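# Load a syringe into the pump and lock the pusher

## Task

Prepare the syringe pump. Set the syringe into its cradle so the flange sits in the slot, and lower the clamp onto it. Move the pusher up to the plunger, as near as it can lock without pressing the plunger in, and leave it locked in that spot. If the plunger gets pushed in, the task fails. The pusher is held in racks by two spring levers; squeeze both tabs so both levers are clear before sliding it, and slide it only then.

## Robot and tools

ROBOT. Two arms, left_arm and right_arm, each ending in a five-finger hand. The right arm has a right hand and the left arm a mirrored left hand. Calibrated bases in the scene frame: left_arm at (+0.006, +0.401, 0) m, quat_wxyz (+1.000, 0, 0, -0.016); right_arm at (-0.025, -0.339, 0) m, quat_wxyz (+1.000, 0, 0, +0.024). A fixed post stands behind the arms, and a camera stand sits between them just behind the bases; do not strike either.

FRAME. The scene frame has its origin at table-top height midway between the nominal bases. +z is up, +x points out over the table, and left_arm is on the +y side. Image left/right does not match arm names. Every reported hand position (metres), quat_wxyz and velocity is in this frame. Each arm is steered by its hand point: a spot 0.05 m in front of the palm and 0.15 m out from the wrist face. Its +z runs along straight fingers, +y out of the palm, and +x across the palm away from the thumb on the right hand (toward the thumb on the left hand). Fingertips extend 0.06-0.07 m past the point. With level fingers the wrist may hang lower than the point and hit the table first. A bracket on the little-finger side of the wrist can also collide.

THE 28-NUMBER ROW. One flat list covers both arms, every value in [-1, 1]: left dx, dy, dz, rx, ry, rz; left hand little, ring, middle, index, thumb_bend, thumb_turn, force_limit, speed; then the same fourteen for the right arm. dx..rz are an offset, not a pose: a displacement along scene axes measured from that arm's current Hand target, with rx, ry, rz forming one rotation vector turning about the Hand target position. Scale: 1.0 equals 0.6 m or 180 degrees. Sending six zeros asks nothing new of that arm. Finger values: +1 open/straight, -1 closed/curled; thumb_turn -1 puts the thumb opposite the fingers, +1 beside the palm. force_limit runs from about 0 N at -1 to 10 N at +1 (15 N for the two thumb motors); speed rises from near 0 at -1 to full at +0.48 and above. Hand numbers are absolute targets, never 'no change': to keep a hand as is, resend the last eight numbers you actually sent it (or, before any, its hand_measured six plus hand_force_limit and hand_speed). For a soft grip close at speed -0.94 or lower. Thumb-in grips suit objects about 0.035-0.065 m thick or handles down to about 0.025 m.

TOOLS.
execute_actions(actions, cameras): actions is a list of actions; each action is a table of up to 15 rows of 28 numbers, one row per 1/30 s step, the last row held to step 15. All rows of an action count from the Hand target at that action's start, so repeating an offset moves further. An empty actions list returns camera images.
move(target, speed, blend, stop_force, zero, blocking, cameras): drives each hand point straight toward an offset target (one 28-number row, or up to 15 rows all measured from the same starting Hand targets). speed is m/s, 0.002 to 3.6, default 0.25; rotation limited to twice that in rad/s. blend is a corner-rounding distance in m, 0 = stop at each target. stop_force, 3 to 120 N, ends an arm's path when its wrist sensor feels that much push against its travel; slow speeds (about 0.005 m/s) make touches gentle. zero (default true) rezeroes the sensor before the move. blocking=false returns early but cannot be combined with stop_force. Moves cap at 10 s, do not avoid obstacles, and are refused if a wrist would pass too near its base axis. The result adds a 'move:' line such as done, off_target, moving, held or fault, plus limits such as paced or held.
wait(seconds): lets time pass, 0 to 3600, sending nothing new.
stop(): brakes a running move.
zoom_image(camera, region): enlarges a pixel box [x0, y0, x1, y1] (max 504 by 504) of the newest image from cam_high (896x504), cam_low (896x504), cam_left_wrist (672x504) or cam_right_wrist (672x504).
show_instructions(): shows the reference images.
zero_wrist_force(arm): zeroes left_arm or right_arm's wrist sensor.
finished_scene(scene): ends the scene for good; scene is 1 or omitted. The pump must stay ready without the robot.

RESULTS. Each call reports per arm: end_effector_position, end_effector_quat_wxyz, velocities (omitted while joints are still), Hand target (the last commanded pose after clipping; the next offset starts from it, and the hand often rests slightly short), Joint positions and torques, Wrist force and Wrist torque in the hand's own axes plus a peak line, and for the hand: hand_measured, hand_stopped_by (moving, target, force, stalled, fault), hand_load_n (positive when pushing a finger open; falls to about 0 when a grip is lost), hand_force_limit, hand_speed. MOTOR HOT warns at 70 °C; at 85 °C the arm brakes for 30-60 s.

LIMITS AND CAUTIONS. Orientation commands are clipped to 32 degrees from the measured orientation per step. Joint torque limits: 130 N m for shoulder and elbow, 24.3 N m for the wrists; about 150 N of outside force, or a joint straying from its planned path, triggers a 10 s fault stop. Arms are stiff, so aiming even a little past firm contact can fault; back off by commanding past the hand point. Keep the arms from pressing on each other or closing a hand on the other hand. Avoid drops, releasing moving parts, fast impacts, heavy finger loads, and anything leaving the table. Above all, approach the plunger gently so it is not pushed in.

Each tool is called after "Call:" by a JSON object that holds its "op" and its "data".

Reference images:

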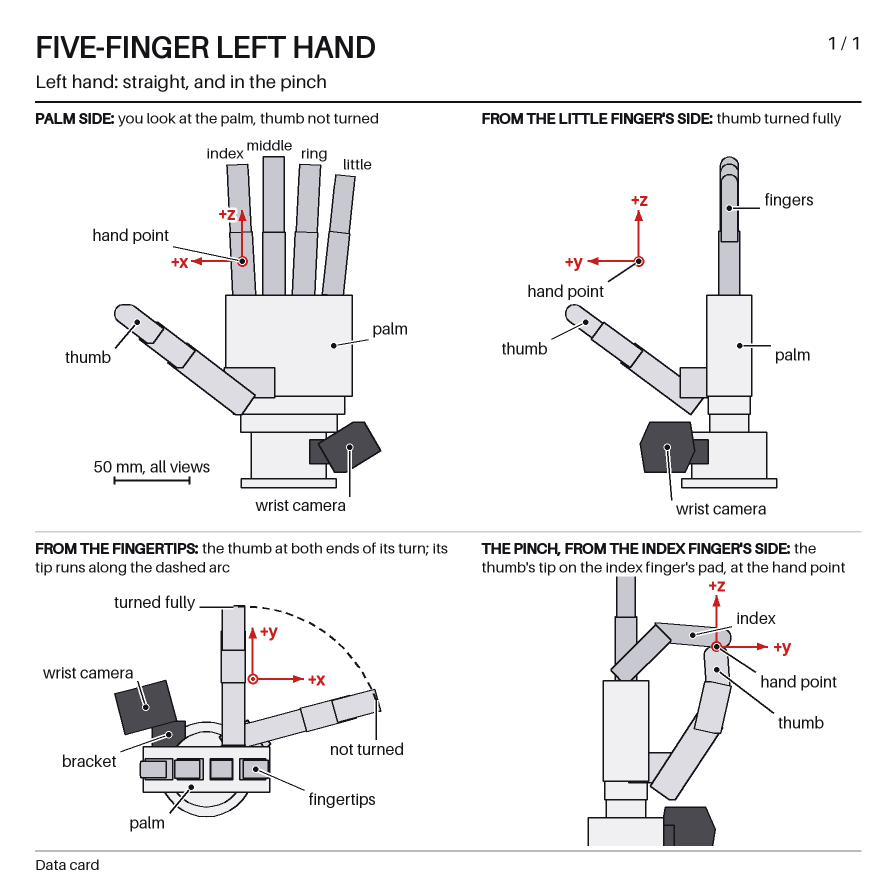

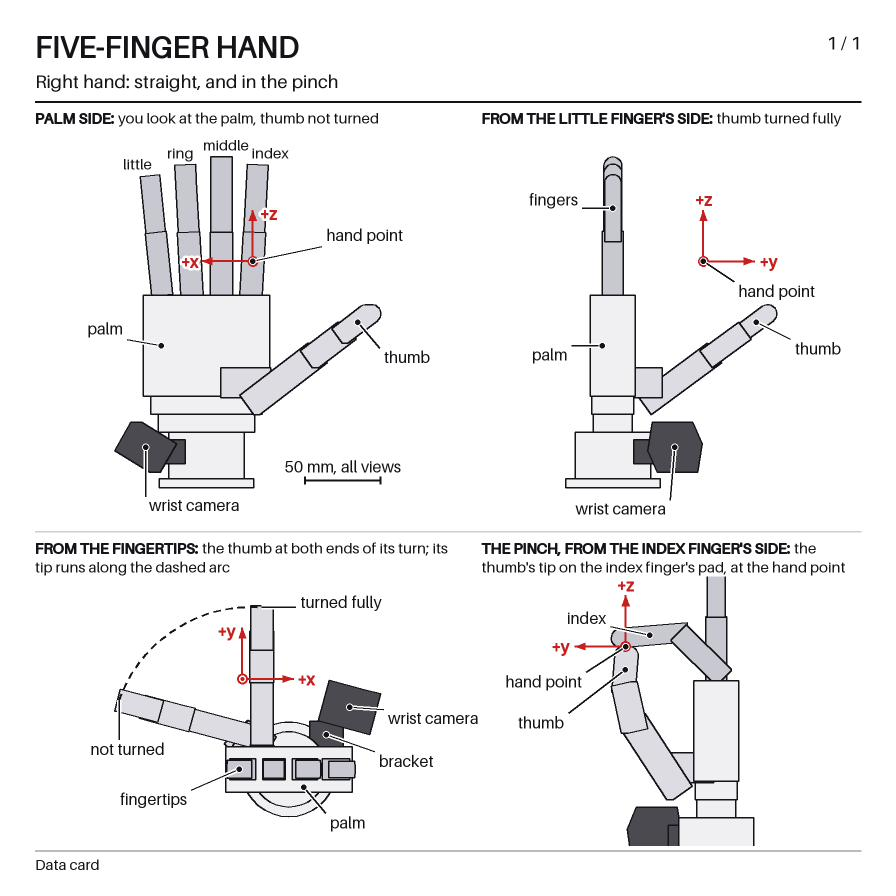

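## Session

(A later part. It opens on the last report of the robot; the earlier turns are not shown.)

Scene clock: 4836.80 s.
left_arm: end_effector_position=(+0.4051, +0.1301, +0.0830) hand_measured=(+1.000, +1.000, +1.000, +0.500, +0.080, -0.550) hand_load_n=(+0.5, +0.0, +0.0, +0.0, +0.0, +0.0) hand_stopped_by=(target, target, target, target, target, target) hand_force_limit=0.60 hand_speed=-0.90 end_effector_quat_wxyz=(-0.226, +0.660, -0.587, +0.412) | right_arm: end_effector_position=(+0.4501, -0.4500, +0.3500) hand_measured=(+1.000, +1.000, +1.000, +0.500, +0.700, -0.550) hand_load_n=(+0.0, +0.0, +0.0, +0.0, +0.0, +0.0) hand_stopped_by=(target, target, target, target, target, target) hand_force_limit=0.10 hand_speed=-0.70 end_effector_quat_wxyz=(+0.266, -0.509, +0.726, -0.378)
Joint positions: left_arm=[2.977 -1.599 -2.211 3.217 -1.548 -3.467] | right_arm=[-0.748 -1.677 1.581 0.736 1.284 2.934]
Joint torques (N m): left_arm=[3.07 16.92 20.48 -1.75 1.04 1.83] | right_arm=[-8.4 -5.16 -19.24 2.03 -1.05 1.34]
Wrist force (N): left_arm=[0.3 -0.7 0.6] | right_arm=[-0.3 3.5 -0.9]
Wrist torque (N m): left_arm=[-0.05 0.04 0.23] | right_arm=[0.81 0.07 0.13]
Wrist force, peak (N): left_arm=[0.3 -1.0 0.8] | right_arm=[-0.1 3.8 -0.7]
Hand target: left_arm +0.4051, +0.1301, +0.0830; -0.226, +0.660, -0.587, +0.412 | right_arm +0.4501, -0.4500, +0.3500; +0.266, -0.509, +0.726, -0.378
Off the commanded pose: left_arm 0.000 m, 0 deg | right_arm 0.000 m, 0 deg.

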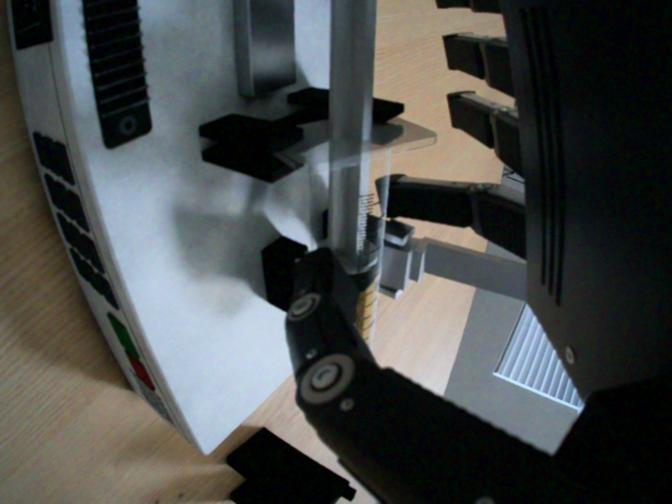

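Call:
{"op": "execute_actions", "data": {"actions": [[[0,0,0,0,0,0,1,1,1,0.5,0.35,-0.55,0.6,-0.8,0,0,0,0,0,0,1,1,1,0.5,0.7,-0.55,0.1,-0.7]]]}}

Call:
{"op": "move", "data": {"target": [[0.015,0.006,0.047,0,0,0,1,1,1,0.5,0.35,-0.55,0.6,-0.8,0,0,0,0,0,0,1,1,1,0.5,0.7,-0.55,0.1,-0.7]], "speed": 0.02, "stop_force": 4, "cameras": ["cam_left_wrist","cam_low"]}}

Call:
{"op": "zoom_image", "data": {"camera": "cam_left_wrist", "region": [160, 40, 440, 320]}}

Scene clock: 4846.13 s.
left_arm: end_effector_position=(+0.4051, +0.1301, +0.0830) hand_measured=(+1.000, +1.000, +1.000, +0.500, +0.350, -0.550) hand_load_n=(+0.0, +0.0, +0.0, +0.0, +0.0, +0.0) hand_stopped_by=(target, target, target, target, target, target) hand_force_limit=0.60 hand_speed=-0.80 end_effector_quat_wxyz=(-0.226, +0.660, -0.587, +0.412) | right_arm: end_effector_position=(+0.4501, -0.4500, +0.3500) hand_measured=(+1.000, +1.000, +1.000, +0.500, +0.700, -0.550) hand_load_n=(+0.0, +0.0, +0.0, +0.0, +0.0, +0.0) hand_stopped_by=(target, target, target, target, target, target) hand_force_limit=0.10 hand_speed=-0.70 end_effector_quat_wxyz=(+0.266, -0.509, +0.726, -0.378)
Joint positions: left_arm=[2.977 -1.599 -2.211 3.217 -1.548 -3.467] | right_arm=[-0.748 -1.677 1.581 0.736 1.284 2.934]
Joint torques (N m): left_arm=[1.24 20.55 25.68 -1.78 1.03 2] | right_arm=[-8.21 -5.5 -19.54 2.02 -1.1 1.35]
Wrist force (N): left_arm=[0.4 -0.8 0.7] | right_arm=[-0.2 3.5 -0.7]
Wrist torque (N m): left_arm=[-0.06 0.02 0.22] | right_arm=[0.80 0.07 0.12]
Wrist force, peak (N): left_arm=[0.4 -1.2 0.6] | right_arm=[-0.1 3.7 -0.8]
Hand target: left_arm +0.4051, +0.1301, +0.0830; -0.226, +0.660, -0.587, +0.412 | right_arm +0.4501, -0.4500, +0.3500; +0.266, -0.509, +0.726, -0.378
Off the commanded pose: left_arm 0.000 m, 0 deg | right_arm 0.000 m, 0 deg.

Scene clock: 4848.50 s.
left_arm: end_effector_position=(+0.4141, +0.1337, +0.1112) hand_measured=(+1.000, +1.000, +1.000, +0.500, +0.350, -0.550) hand_load_n=(+0.0, +0.0, +0.0, +0.0, +0.0, +0.0) hand_stopped_by=(target, target, target, target, target, target) hand_force_limit=0.60 hand_speed=-0.80 end_effector_quat_wxyz=(-0.226, +0.660, -0.587, +0.412) | right_arm: end_effector_position=(+0.4501, -0.4500, +0.3500) hand_measured=(+1.000, +1.000, +1.000, +0.500, +0.700, -0.550) hand_load_n=(+0.0, +0.0, +0.0, +0.0, +0.0, +0.0) hand_stopped_by=(target, target, target, target, target, target) hand_force_limit=0.10 hand_speed=-0.70 end_effector_quat_wxyz=(+0.266, -0.509, +0.726, -0.378)
Joint positions: left_arm=[2.996 -1.564 -2.158 3.128 -1.532 -3.456] | right_arm=[-0.748 -1.677 1.581 0.736 1.284 2.934]
Joint torques (N m): left_arm=[8.21 28.44 28.99 -2.21 1.44 2.13] | right_arm=[-9.19 -5.01 -18.76 2.06 -1.02 1.29]
Wrist force (N): left_arm=[0.2 -0.8 0.7] | right_arm=[-0.3 3.7 -0.7]
Wrist torque (N m): left_arm=[-0.06 0.08 0.13] | right_arm=[0.83 0.08 0.13]
Wrist force, peak (N): left_arm=[0.3 -0.9 1.1] | right_arm=[-0.1 3.8 -0.6]
Hand target: left_arm +0.4141, +0.1337, +0.1112; -0.226, +0.660, -0.587, +0.412 | right_arm +0.4501, -0.4500, +0.3500; +0.266, -0.509, +0.726, -0.378
Off the commanded pose: left_arm 0.000 m, 0 deg | right_arm 0.000 m, 0 deg.
move: done
Images, in order (width x height): cam_low 896x504, cam_left_wrist 672x504.

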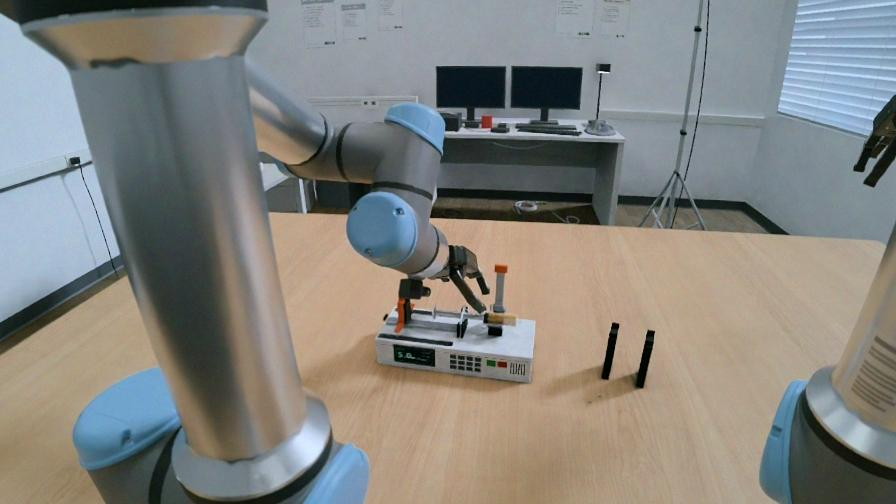

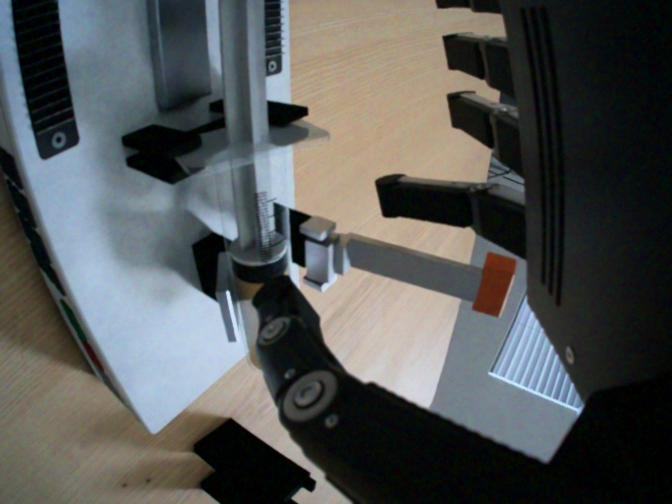

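Scaled by 1.800 from the camera's image (finer frame: 960x720).

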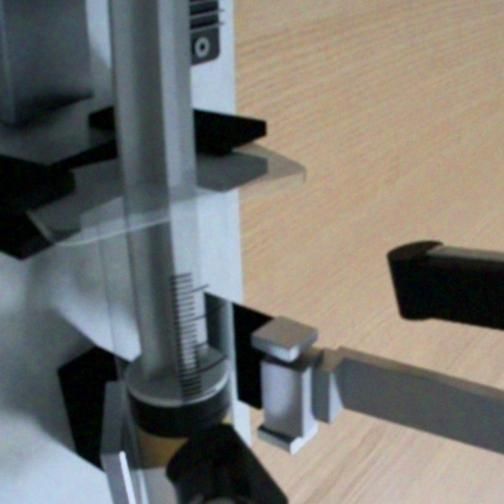

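Call:
{"op": "move", "data": {"target": [[0,0.01,0.1,0,0,0,1,1,1,0.5,0.35,-0.55,0.6,-0.8,0,0,0,0,0,0,1,1,1,0.5,0.7,-0.55,0.1,-0.7],[-0.1,0.02,0.16,0,0,0,1,1,1,0.5,0.35,-0.55,0.6,-0.8,0,0,0,0,0,0,1,1,1,0.5,0.7,-0.55,0.1,-0.7]], "speed": 0.08, "blend": 0.02, "cameras": ["all"]}}

Call:
{"op": "zoom_image", "data": {"camera": "cam_low", "region": [370, 250, 550, 390]}}

Call:
{"op": "zoom_image", "data": {"camera": "cam_high", "region": [450, 185, 570, 270]}}

Scene clock: 4865.77 s.
left_arm: end_effector_position=(+0.3542, +0.1457, +0.2071) hand_measured=(+1.000, +1.000, +1.000, +0.500, +0.350, -0.550) hand_load_n=(+0.0, +0.0, +0.0, +0.0, +0.0, +0.0) hand_stopped_by=(target, target, target, target, target, target) hand_force_limit=0.60 hand_speed=-0.80 end_effector_quat_wxyz=(-0.226, +0.660, -0.587, +0.412) | right_arm: end_effector_position=(+0.4501, -0.4500, +0.3500) hand_measured=(+1.000, +1.000, +1.000, +0.500, +0.700, -0.550) hand_load_n=(+0.0, +0.0, +0.0, +0.0, +0.0, +0.0) hand_stopped_by=(target, target, target, target, target, target) hand_force_limit=0.10 hand_speed=-0.70 end_effector_quat_wxyz=(+0.266, -0.509, +0.726, -0.378)
Joint positions: left_arm=[3.002 -1.297 -2.111 2.814 -1.527 -3.453] | right_arm=[-0.748 -1.677 1.581 0.736 1.284 2.934]
Joint torques (N m): left_arm=[-5.08 18.5 9.43 -2.16 -0.95 -1.94] | right_arm=[-8.77 -5.61 -18.88 2.03 -1.03 1.3]
Wrist force (N): left_arm=[0.4 -1.0 0.6] | right_arm=[-0.2 3.3 -0.6]
Wrist torque (N m): left_arm=[-0.08 0.06 0.24] | right_arm=[0.76 0.06 0.12]
Wrist force, peak (N): left_arm=[0.6 -1.1 0.9] | right_arm=[-0.1 3.9 -0.5]
Hand target: left_arm +0.3541, +0.1457, +0.2072; -0.226, +0.660, -0.587, +0.412 | right_arm +0.4501, -0.4500, +0.3500; +0.266, -0.509, +0.726, -0.378
Off the commanded pose: left_arm 0.000 m, 0 deg | right_arm 0.000 m, 0 deg.
move: done

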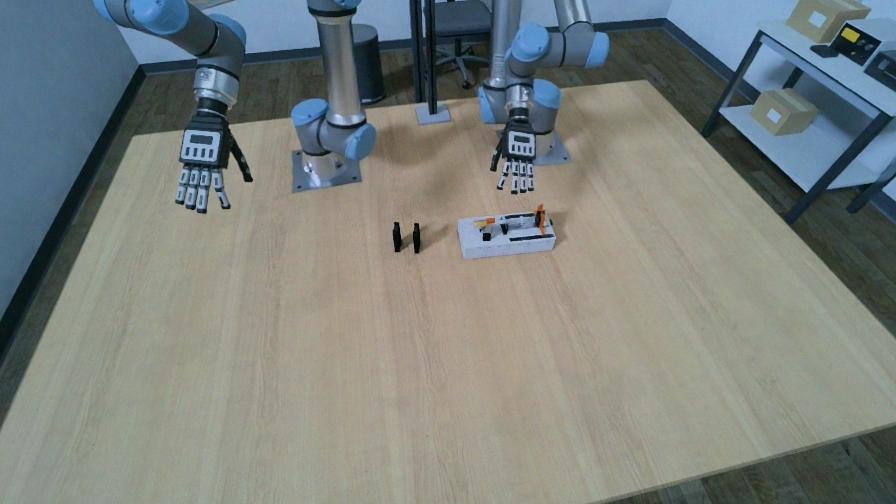

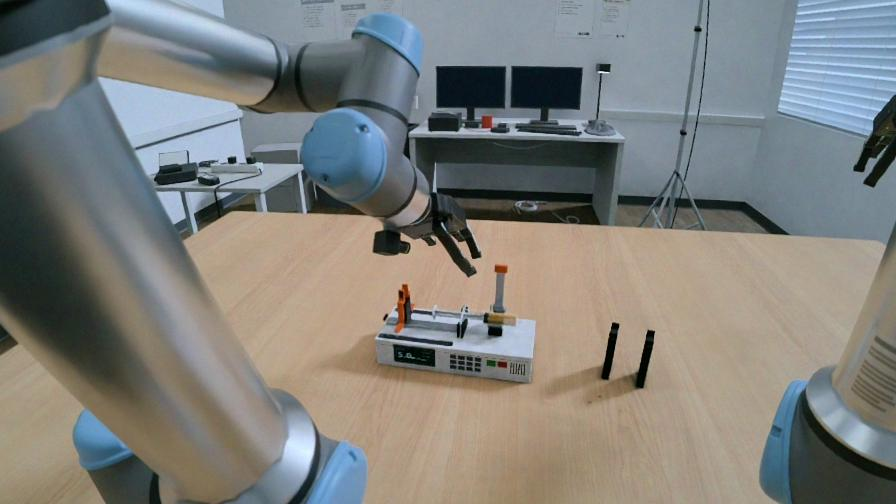

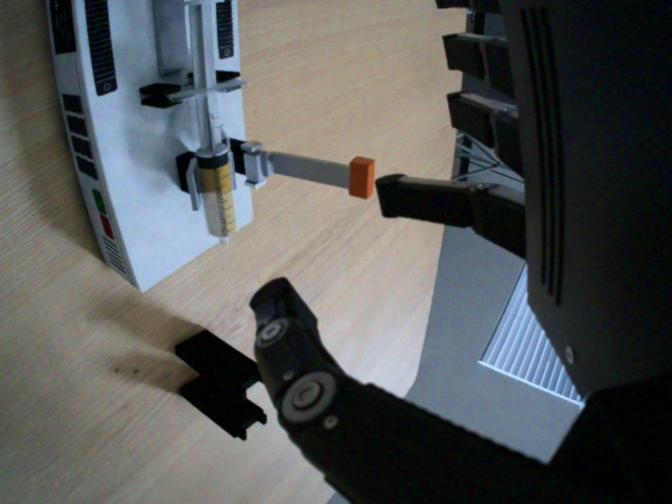

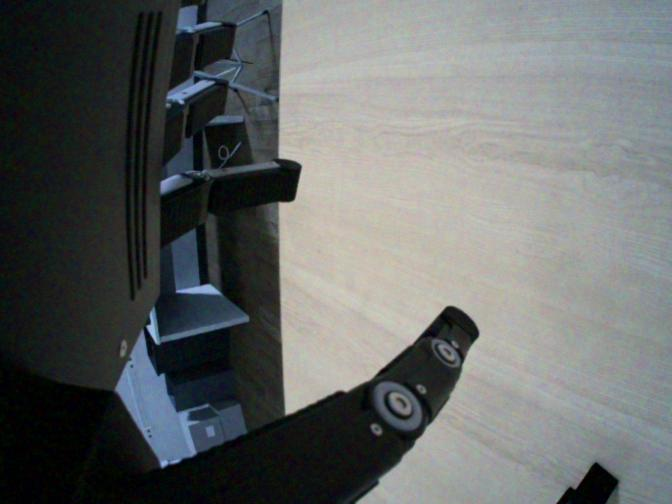

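Scaled by 2.800 from the camera's image (finer frame: 1280x720).

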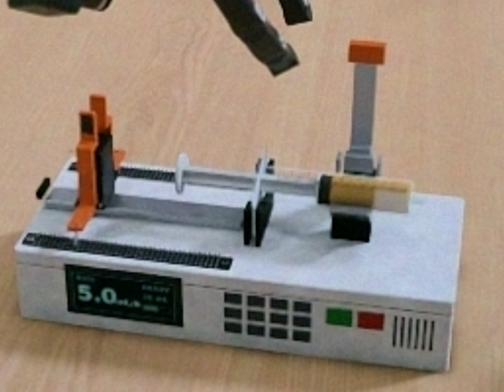

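Scaled by 4.200 from the camera's image (finer frame: 1280x720).

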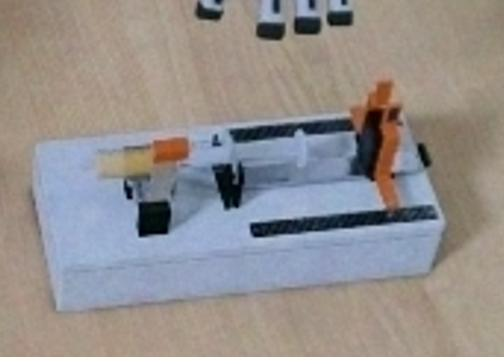

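Call:
{"op": "move", "data": {"target": [[0,0,0.088,0,0,0,-1,-1,1,1,0.35,-0.55,0.1,-0.3,0,0,0,0,0,0,1,1,1,0.5,0.7,-0.55,0.1,-0.7],[0.05,-0.02,0.12,0.105,0.293,-0.0693,-1,-1,1,1,0.35,-0.55,0.1,-0.3,0,0,0,0,0,0,1,1,1,0.5,0.7,-0.55,0.1,-0.7],[0.168,-0.063,0.12,0.105,0.293,-0.0693,-1,-1,1,1,0.35,-0.55,0.1,-0.3,0,0,0,0,0,0,1,1,1,0.5,0.7,-0.55,0.1,-0.7]], "speed": 0.15, "cameras": ["all"]}}

Call:
{"op": "zoom_image", "data": {"camera": "cam_low", "region": [370, 200, 570, 390]}}

Scene clock: 4972.53 s.
left_arm: end_effector_position=(+0.4549, +0.1079, +0.2792) hand_measured=(-1.000, -1.000, +1.000, +1.000, +0.350, -0.550) hand_load_n=(+0.0, +0.0, +0.0, +0.0, +0.0, +0.0) hand_stopped_by=(target, target, target, target, target, target) hand_force_limit=0.10 hand_speed=-0.30 end_effector_quat_wxyz=(+0.001, -0.663, +0.748, -0.001) | right_arm: end_effector_position=(+0.4501, -0.4500, +0.3500) hand_measured=(+1.000, +1.000, +1.000, +0.500, +0.700, -0.550) hand_load_n=(+0.0, +0.0, +0.0, +0.0, +0.0, +0.0) hand_stopped_by=(target, target, target, target, target, target) hand_force_limit=0.10 hand_speed=-0.70 end_effector_quat_wxyz=(+0.266, -0.509, +0.726, -0.378)
Joint positions: left_arm=[2.921 -2.266 -0.77 1.468 -1.571 -3.273] | right_arm=[-0.748 -1.677 1.581 0.736 1.284 2.934]
Joint torques (N m): left_arm=[-7.67 38.54 28.15 -4.49 -1.26 -2.22] | right_arm=[-8.87 -5.47 -18.53 2.06 -1.07 1.41]
Wrist force (N): left_arm=[0.1 -1.3 -0.1] | right_arm=[-0.1 3.7 -0.3]
Wrist torque (N m): left_arm=[-0.22 -0.08 0.10] | right_arm=[0.81 0.02 0.14]
Wrist force, peak (N): left_arm=[0.4 -2.3 0.2] | right_arm=[0.0 3.8 -0.7]
Hand target: left_arm +0.4549, +0.1079, +0.2792; +0.001, -0.663, +0.748, -0.001 | right_arm +0.4501, -0.4500, +0.3500; +0.266, -0.509, +0.726, -0.378
Off the commanded pose: left_arm 0.000 m, 0 deg | right_arm 0.000 m, 0 deg.
move: done

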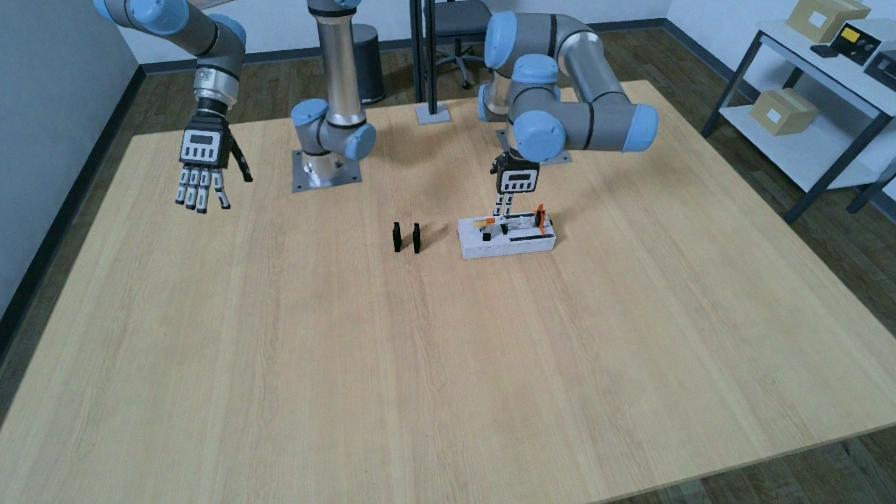

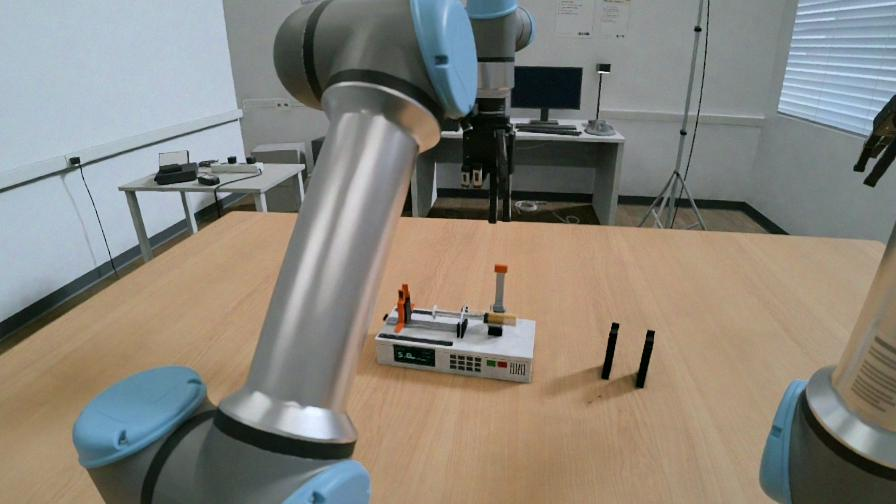

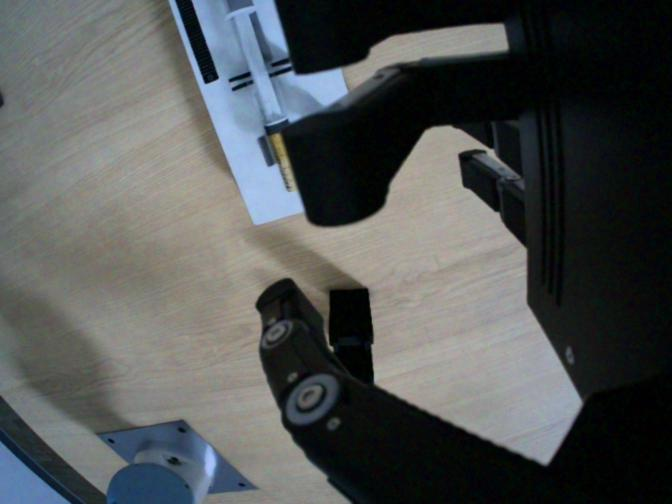

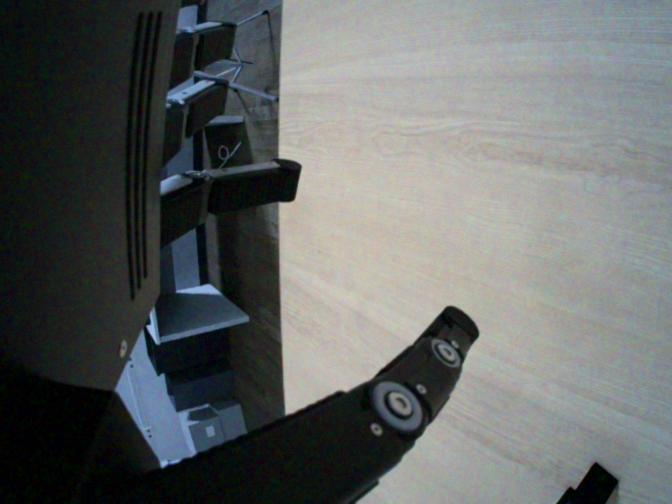

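Scaled by 2.520 from the camera's image (finer frame: 1280x720).

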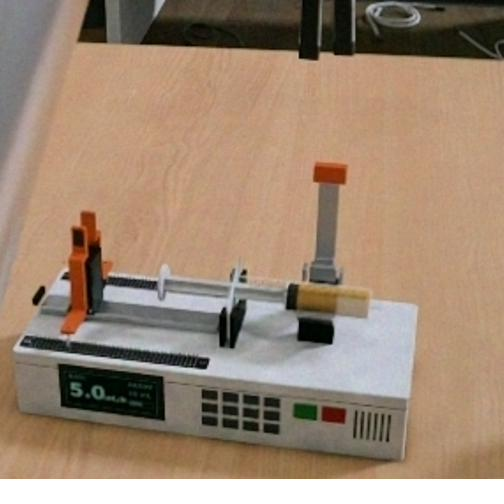

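Call:
{"op": "move", "data": {"target": [0.0,-0.005,-0.125,0,0,0,-1,-1,1,1,0.35,-0.55,0.1,-0.3,0,0,0,0,0,0,1,1,1,0.5,0.7,-0.55,0.1,-0.7], "speed": 0.1, "stop_force": 5, "cameras": ["cam_low","cam_high","cam_left_wrist"]}}

Call:
{"op": "zoom_image", "data": {"camera": "cam_low", "region": [450, 200, 550, 320]}}

Call:
{"op": "zoom_image", "data": {"camera": "cam_high", "region": [450, 185, 570, 270]}}

Scene clock: 4986.17 s.
left_arm: end_effector_position=(+0.4549, +0.1049, +0.2042) hand_measured=(-1.000, -1.000, +1.000, +1.000, +0.350, -0.550) hand_load_n=(+0.0, +0.0, +0.0, +0.0, +0.0, +0.0) hand_stopped_by=(target, target, target, target, target, target) hand_force_limit=0.10 hand_speed=-0.30 end_effector_quat_wxyz=(+0.001, -0.663, +0.748, -0.001) | right_arm: end_effector_position=(+0.4501, -0.4500, +0.3500) hand_measured=(+1.000, +1.000, +1.000, +0.500, +0.700, -0.550) hand_load_n=(+0.0, +0.0, -0.5, -0.5, +0.0, +0.0) hand_stopped_by=(target, target, target, target, target, target) hand_force_limit=0.10 hand_speed=-0.70 end_effector_quat_wxyz=(+0.266, -0.509, +0.726, -0.378)
Joint positions: left_arm=[2.916 -2.268 -0.958 1.658 -1.571 -3.278] | right_arm=[-0.748 -1.677 1.581 0.736 1.284 2.934]
Joint torques (N m): left_arm=[-7.85 38.64 8.43 -0.05 1.35 -2.25] | right_arm=[-8.83 -5.38 -17.87 1.89 -1.03 1.27]
Wrist force (N): left_arm=[0.3 -1.0 -0.2] | right_arm=[0.0 3.7 -0.6]
Wrist torque (N m): left_arm=[-0.16 -0.12 0.10] | right_arm=[0.82 0.03 0.14]
Wrist force, peak (N): left_arm=[0.5 -1.8 0.0] | right_arm=[-0.1 3.9 -0.7]
Hand target: left_arm +0.4549, +0.1049, +0.2042; +0.001, -0.663, +0.748, -0.001 | right_arm +0.4501, -0.4500, +0.3500; +0.266, -0.509, +0.726, -0.378
Off the commanded pose: left_arm 0.000 m, 0 deg | right_arm 0.000 m, 0 deg.
move: done
Images, in order (width x height): cam_high 896x504, cam_low 896x504, cam_left_wrist 672x504.

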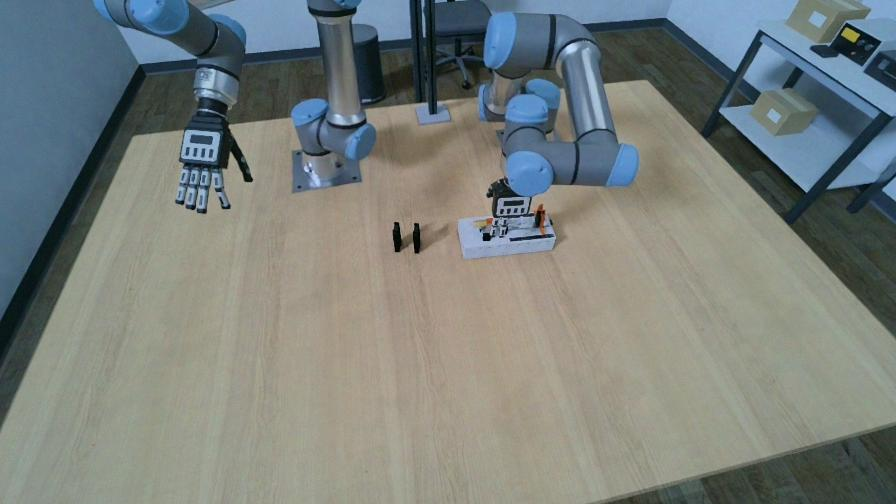

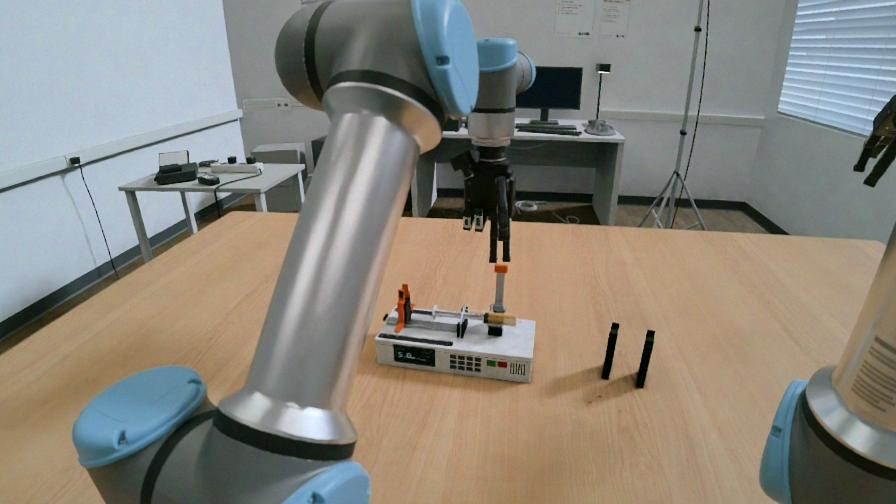

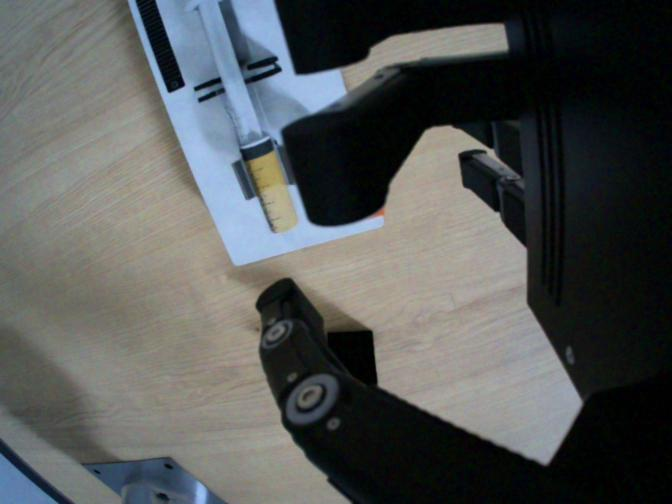

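Scaled by 4.200 from the camera's image (finer frame: 1280x720).

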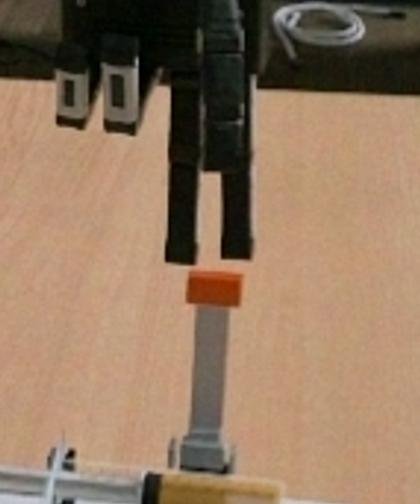

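Scaled by 4.200 from the camera's image (finer frame: 1280x720).

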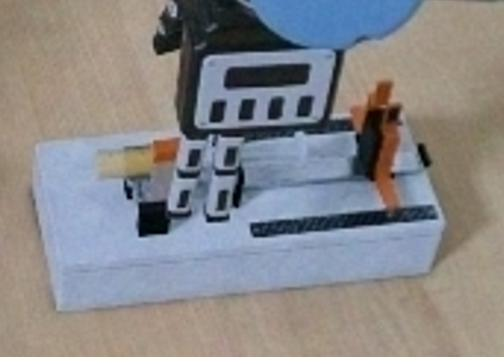

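Call:
{"op": "move", "data": {"target": [[0.0,-0.0242,0,0,0,0,-1,-1,1,1,0.35,-0.55,0.1,-0.3,0,0,0,0,0,0,1,1,1,0.5,0.7,-0.55,0.1,-0.7],[-0.025,-0.0207,0,0,0,0,-1,-1,1,1,0.35,-0.55,0.1,-0.3,0,0,0,0,0,0,1,1,1,0.5,0.7,-0.55,0.1,-0.7]], "speed": 0.05, "cameras": ["cam_low","cam_high","cam_left_wrist"]}}

Call:
{"op": "zoom_image", "data": {"camera": "cam_low", "region": [450, 200, 550, 320]}}

Call:
{"op": "zoom_image", "data": {"camera": "cam_high", "region": [450, 185, 570, 270]}}

Scene clock: 5017.63 s.
left_arm: end_effector_position=(+0.4400, +0.0925, +0.2042) hand_measured=(-1.000, -1.000, +1.000, +1.000, +0.350, -0.550) hand_load_n=(+0.0, +0.0, +0.0, +0.0, +0.0, +0.0) hand_stopped_by=(target, target, target, target, target, target) hand_force_limit=0.10 hand_speed=-0.30 end_effector_quat_wxyz=(+0.001, -0.663, +0.748, -0.001) | right_arm: end_effector_position=(+0.4501, -0.4500, +0.3500) hand_measured=(+1.000, +1.000, +1.000, +0.500, +0.700, -0.550) hand_load_n=(+0.0, +0.0, +0.0, +0.0, +0.0, +0.0) hand_stopped_by=(target, target, target, target, target, target) hand_force_limit=0.10 hand_speed=-0.70 end_effector_quat_wxyz=(+0.266, -0.509, +0.726, -0.378)
Joint positions: left_arm=[2.888 -2.247 -0.993 1.672 -1.571 -3.307] | right_arm=[-0.748 -1.677 1.581 0.736 1.284 2.934]
Joint torques (N m): left_arm=[-7.95 59.8 7.22 -0.2 1.12 -2.39] | right_arm=[-8.67 -5.53 -18.34 1.95 -1.04 1.26]
Wrist force (N): left_arm=[0.0 -1.2 0.1] | right_arm=[-0.2 3.1 -0.5]
Wrist torque (N m): left_arm=[-0.21 -0.07 0.09] | right_arm=[0.74 0.06 0.11]
Wrist force, peak (N): left_arm=[0.0 -1.9 0.1] | right_arm=[0.0 3.9 -0.5]
Hand target: left_arm +0.4399, +0.0925, +0.2042; +0.001, -0.663, +0.748, -0.001 | right_arm +0.4501, -0.4500, +0.3500; +0.266, -0.509, +0.726, -0.378
Off the commanded pose: left_arm 0.000 m, 0 deg | right_arm 0.000 m, 0 deg.
move: done
Images, in order (width x height): cam_high 896x504, cam_low 896x504, cam_left_wrist 672x504.

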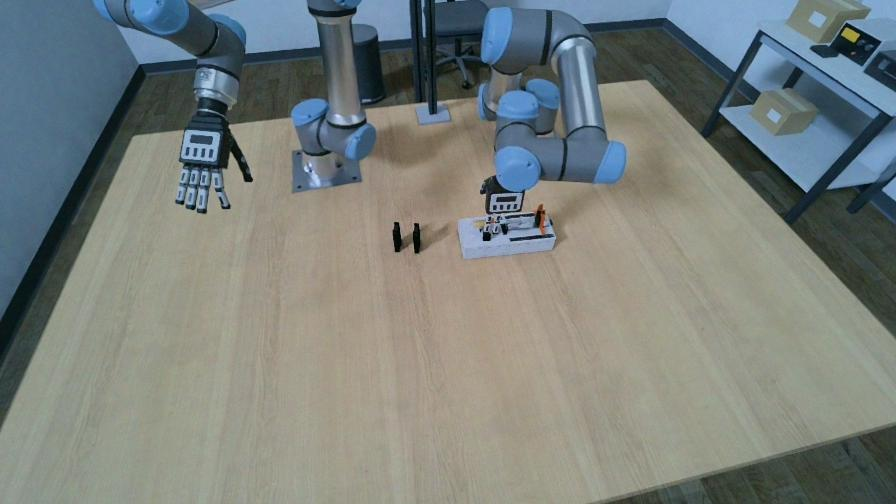

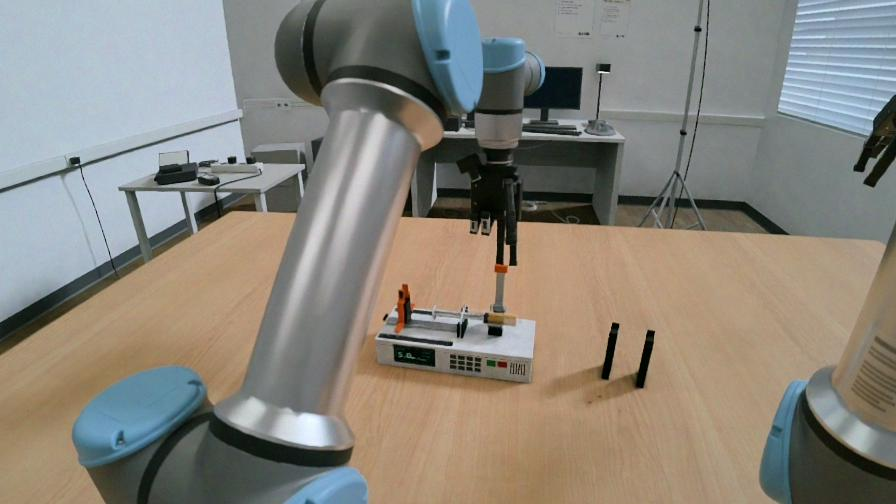

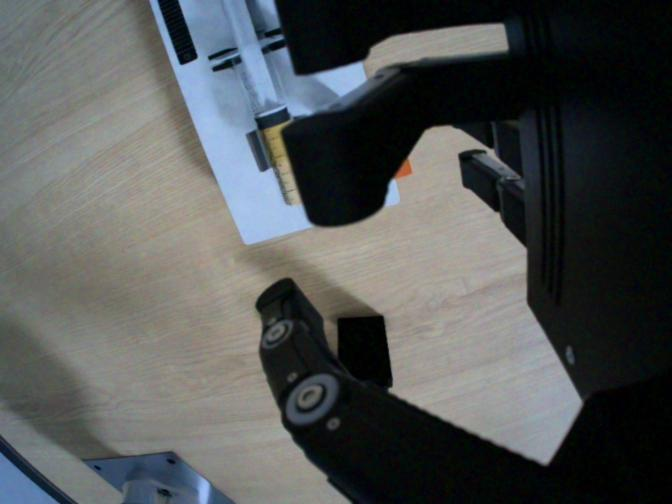

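Scaled by 4.200 from the camera's image (finer frame: 1280x720).

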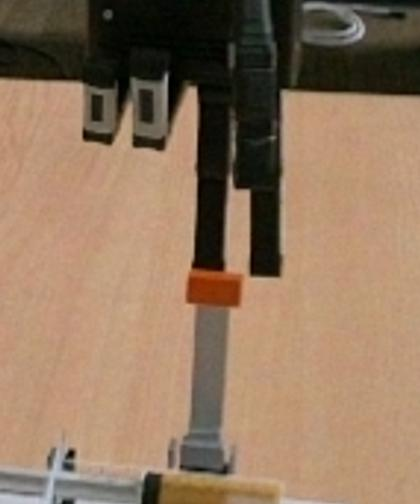

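Scaled by 4.200 from the camera's image (finer frame: 1280x720).

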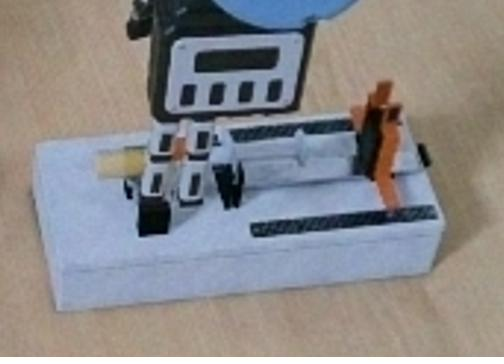

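Call:
{"op": "move", "data": {"target": [-0.05,0.007,0,0,0,0,-1,-1,1,1,0.35,-0.55,0.1,-0.3,0,0,0,0,0,0,1,1,1,0.5,0.7,-0.55,0.1,-0.7], "speed": 0.04, "stop_force": 8, "cameras": ["cam_low","cam_high"]}}

Call:
{"op": "zoom_image", "data": {"camera": "cam_low", "region": [450, 200, 550, 340]}}

Call:
{"op": "zoom_image", "data": {"camera": "cam_high", "region": [450, 185, 570, 270]}}

Scene clock: 5032.13 s.
left_arm: end_effector_position=(+0.4099, +0.0967, +0.2042) hand_measured=(-1.000, -1.000, +1.000, +1.000, +0.350, -0.550) hand_load_n=(+0.0, +0.0, +0.0, +0.0, +0.0, +0.0) hand_stopped_by=(target, target, target, target, target, target) hand_force_limit=0.10 hand_speed=-0.30 end_effector_quat_wxyz=(+0.001, -0.663, +0.748, -0.001) | right_arm: end_effector_position=(+0.4501, -0.4500, +0.3500) hand_measured=(+1.000, +1.000, +1.000, +0.500, +0.700, -0.550) hand_load_n=(+0.0, +0.0, +0.0, +0.0, +0.0, +0.0) hand_stopped_by=(target, target, target, target, target, target) hand_force_limit=0.10 hand_speed=-0.70 end_effector_quat_wxyz=(+0.266, -0.509, +0.726, -0.378)
Joint positions: left_arm=[2.879 -2.17 -1.121 1.722 -1.571 -3.315] | right_arm=[-0.748 -1.677 1.581 0.736 1.284 2.934]
Joint torques (N m): left_arm=[-8.7 55.02 6.09 -0.58 1.08 -2.26] | right_arm=[-8.66 -5.49 -18.82 1.97 -1.05 1.35]
Wrist force (N): left_arm=[0.3 -2.2 -0.5] | right_arm=[-0.2 3.4 -0.3]
Wrist torque (N m): left_arm=[-0.12 -0.09 0.09] | right_arm=[0.76 0.05 0.13]
Wrist force, peak (N): left_arm=[0.3 -3.9 -0.5] | right_arm=[-0.4 3.8 -0.8]
Hand target: left_arm +0.4099, +0.0967, +0.2042; +0.001, -0.663, +0.748, -0.001 | right_arm +0.4501, -0.4500, +0.3500; +0.266, -0.509, +0.726, -0.378
Off the commanded pose: left_arm 0.000 m, 0 deg | right_arm 0.000 m, 0 deg.
move: done
Images, in order (width x height): cam_high 896x504, cam_low 896x504.

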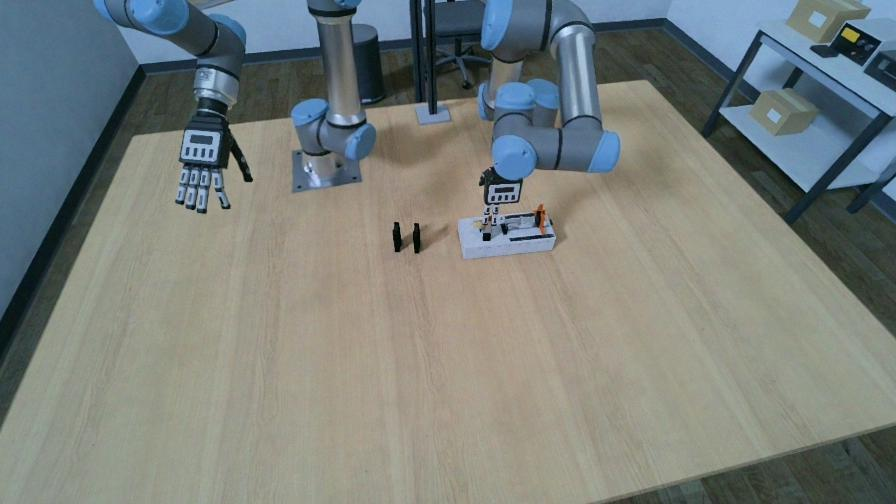

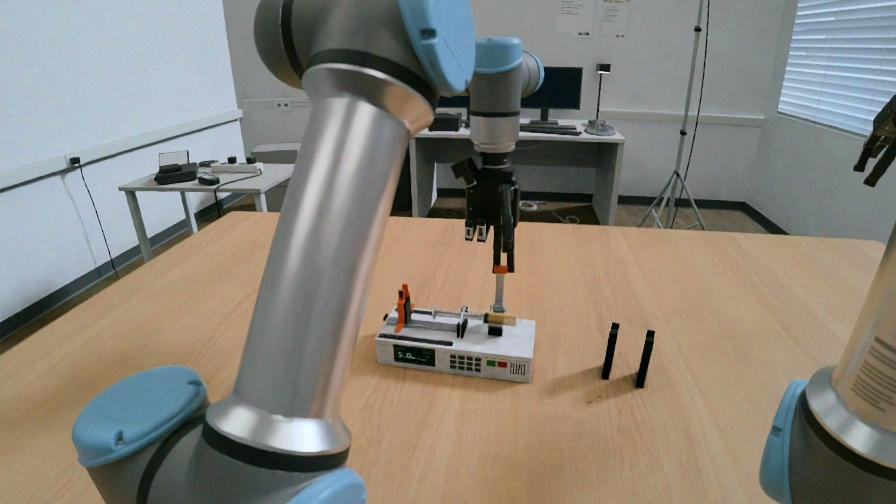

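Scaled by 3.600 from the camera's image (finer frame: 1280x720).

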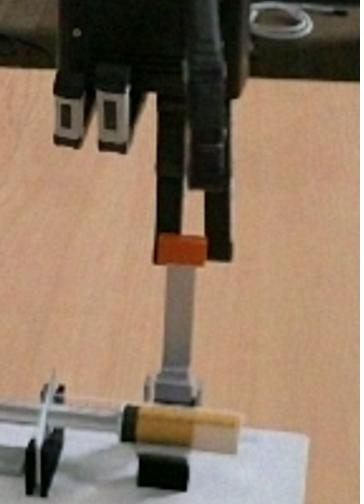

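Scaled by 4.200 from the camera's image (finer frame: 1280x720).

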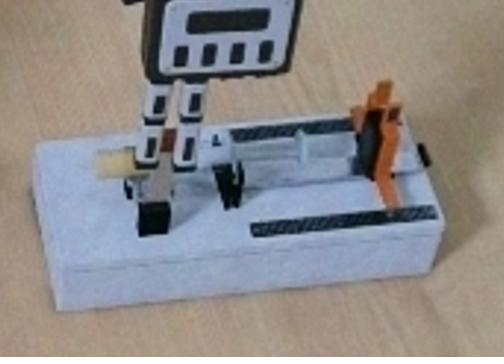

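Call:
{"op": "move", "data": {"target": [-0.05,0.007,0,0,0,0,-1,-1,1,1,0.35,-0.55,0.1,-0.3,0,0,0,0,0,0,1,1,1,0.5,0.7,-0.55,0.1,-0.7], "speed": 0.04, "stop_force": 8, "cameras": ["cam_low","cam_high"]}}

Call:
{"op": "zoom_image", "data": {"camera": "cam_low", "region": [450, 200, 550, 340]}}

Call:
{"op": "zoom_image", "data": {"camera": "cam_high", "region": [450, 185, 570, 270]}}

Scene clock: 5052.23 s.
left_arm: end_effector_position=(+0.3799, +0.1009, +0.2042) hand_measured=(-1.000, -1.000, +1.000, +1.000, +0.350, -0.550) hand_load_n=(+0.0, +0.0, -0.5, +0.0, +0.0, +0.0) hand_stopped_by=(target, target, target, target, target, target) hand_force_limit=0.10 hand_speed=-0.30 end_effector_quat_wxyz=(+0.001, -0.663, +0.748, -0.001) | right_arm: end_effector_position=(+0.4501, -0.4500, +0.3500) hand_measured=(+1.000, +1.000, +1.000, +0.500, +0.700, -0.550) hand_load_n=(+0.0, +0.0, +0.0, +0.0, +0.0, +0.0) hand_stopped_by=(target, target, target, target, target, target) hand_force_limit=0.10 hand_speed=-0.70 end_effector_quat_wxyz=(+0.266, -0.509, +0.726, -0.378)
Joint positions: left_arm=[2.87 -2.098 -1.235 1.765 -1.571 -3.325] | right_arm=[-0.748 -1.677 1.581 0.736 1.284 2.934]
Joint torques (N m): left_arm=[-7.85 53.53 6.09 -0.61 1 -2.25] | right_arm=[-8.12 -5.16 -18.33 1.99 -0.88 1.46]
Wrist force (N): left_arm=[-0.1 -1.8 0.0] | right_arm=[-0.1 3.4 -0.4]
Wrist torque (N m): left_arm=[-0.09 -0.04 0.07] | right_arm=[0.76 0.04 0.13]
Wrist force, peak (N): left_arm=[0.6 -4.4 -0.9] | right_arm=[0.0 3.8 -0.8]
Hand target: left_arm +0.3799, +0.1009, +0.2042; +0.001, -0.663, +0.748, -0.001 | right_arm +0.4501, -0.4500, +0.3500; +0.266, -0.509, +0.726, -0.378
Off the commanded pose: left_arm 0.000 m, 0 deg | right_arm 0.000 m, 0 deg.
move: done
Images, in order (width x height): cam_high 896x504, cam_low 896x504.

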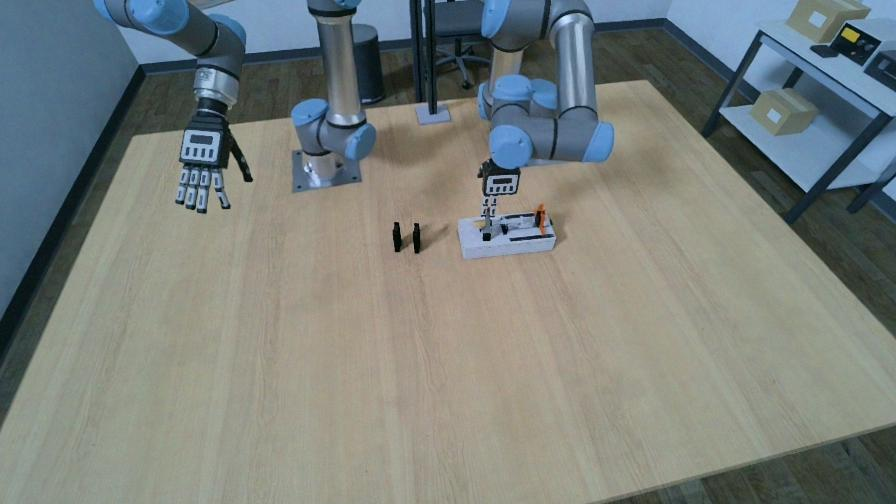

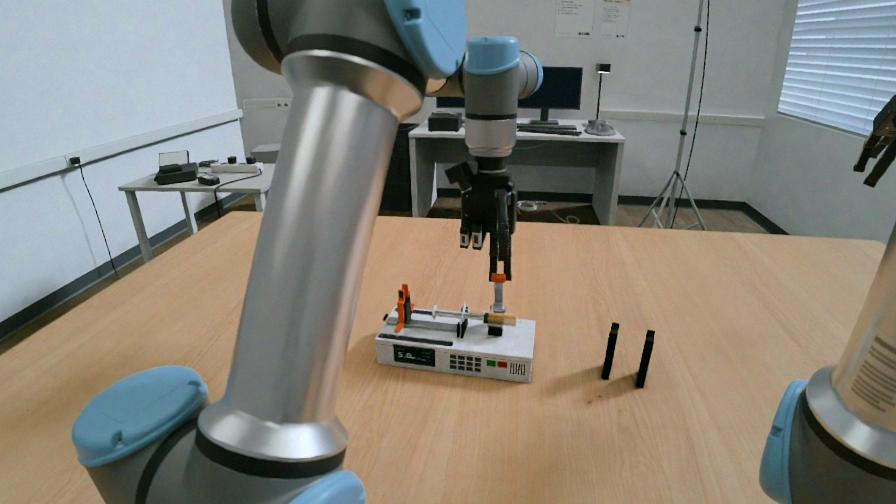

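Scaled by 3.600 from the camera's image (finer frame: 1280x720).

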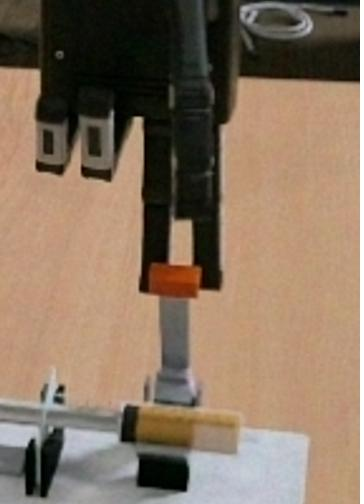

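Scaled by 4.200 from the camera's image (finer frame: 1280x720).

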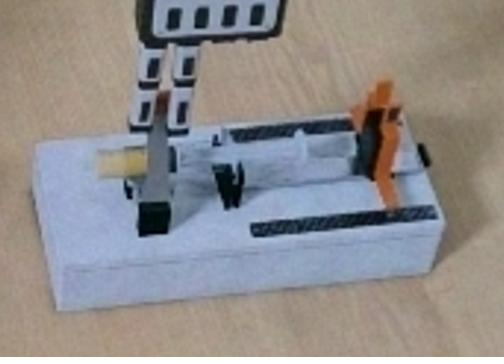

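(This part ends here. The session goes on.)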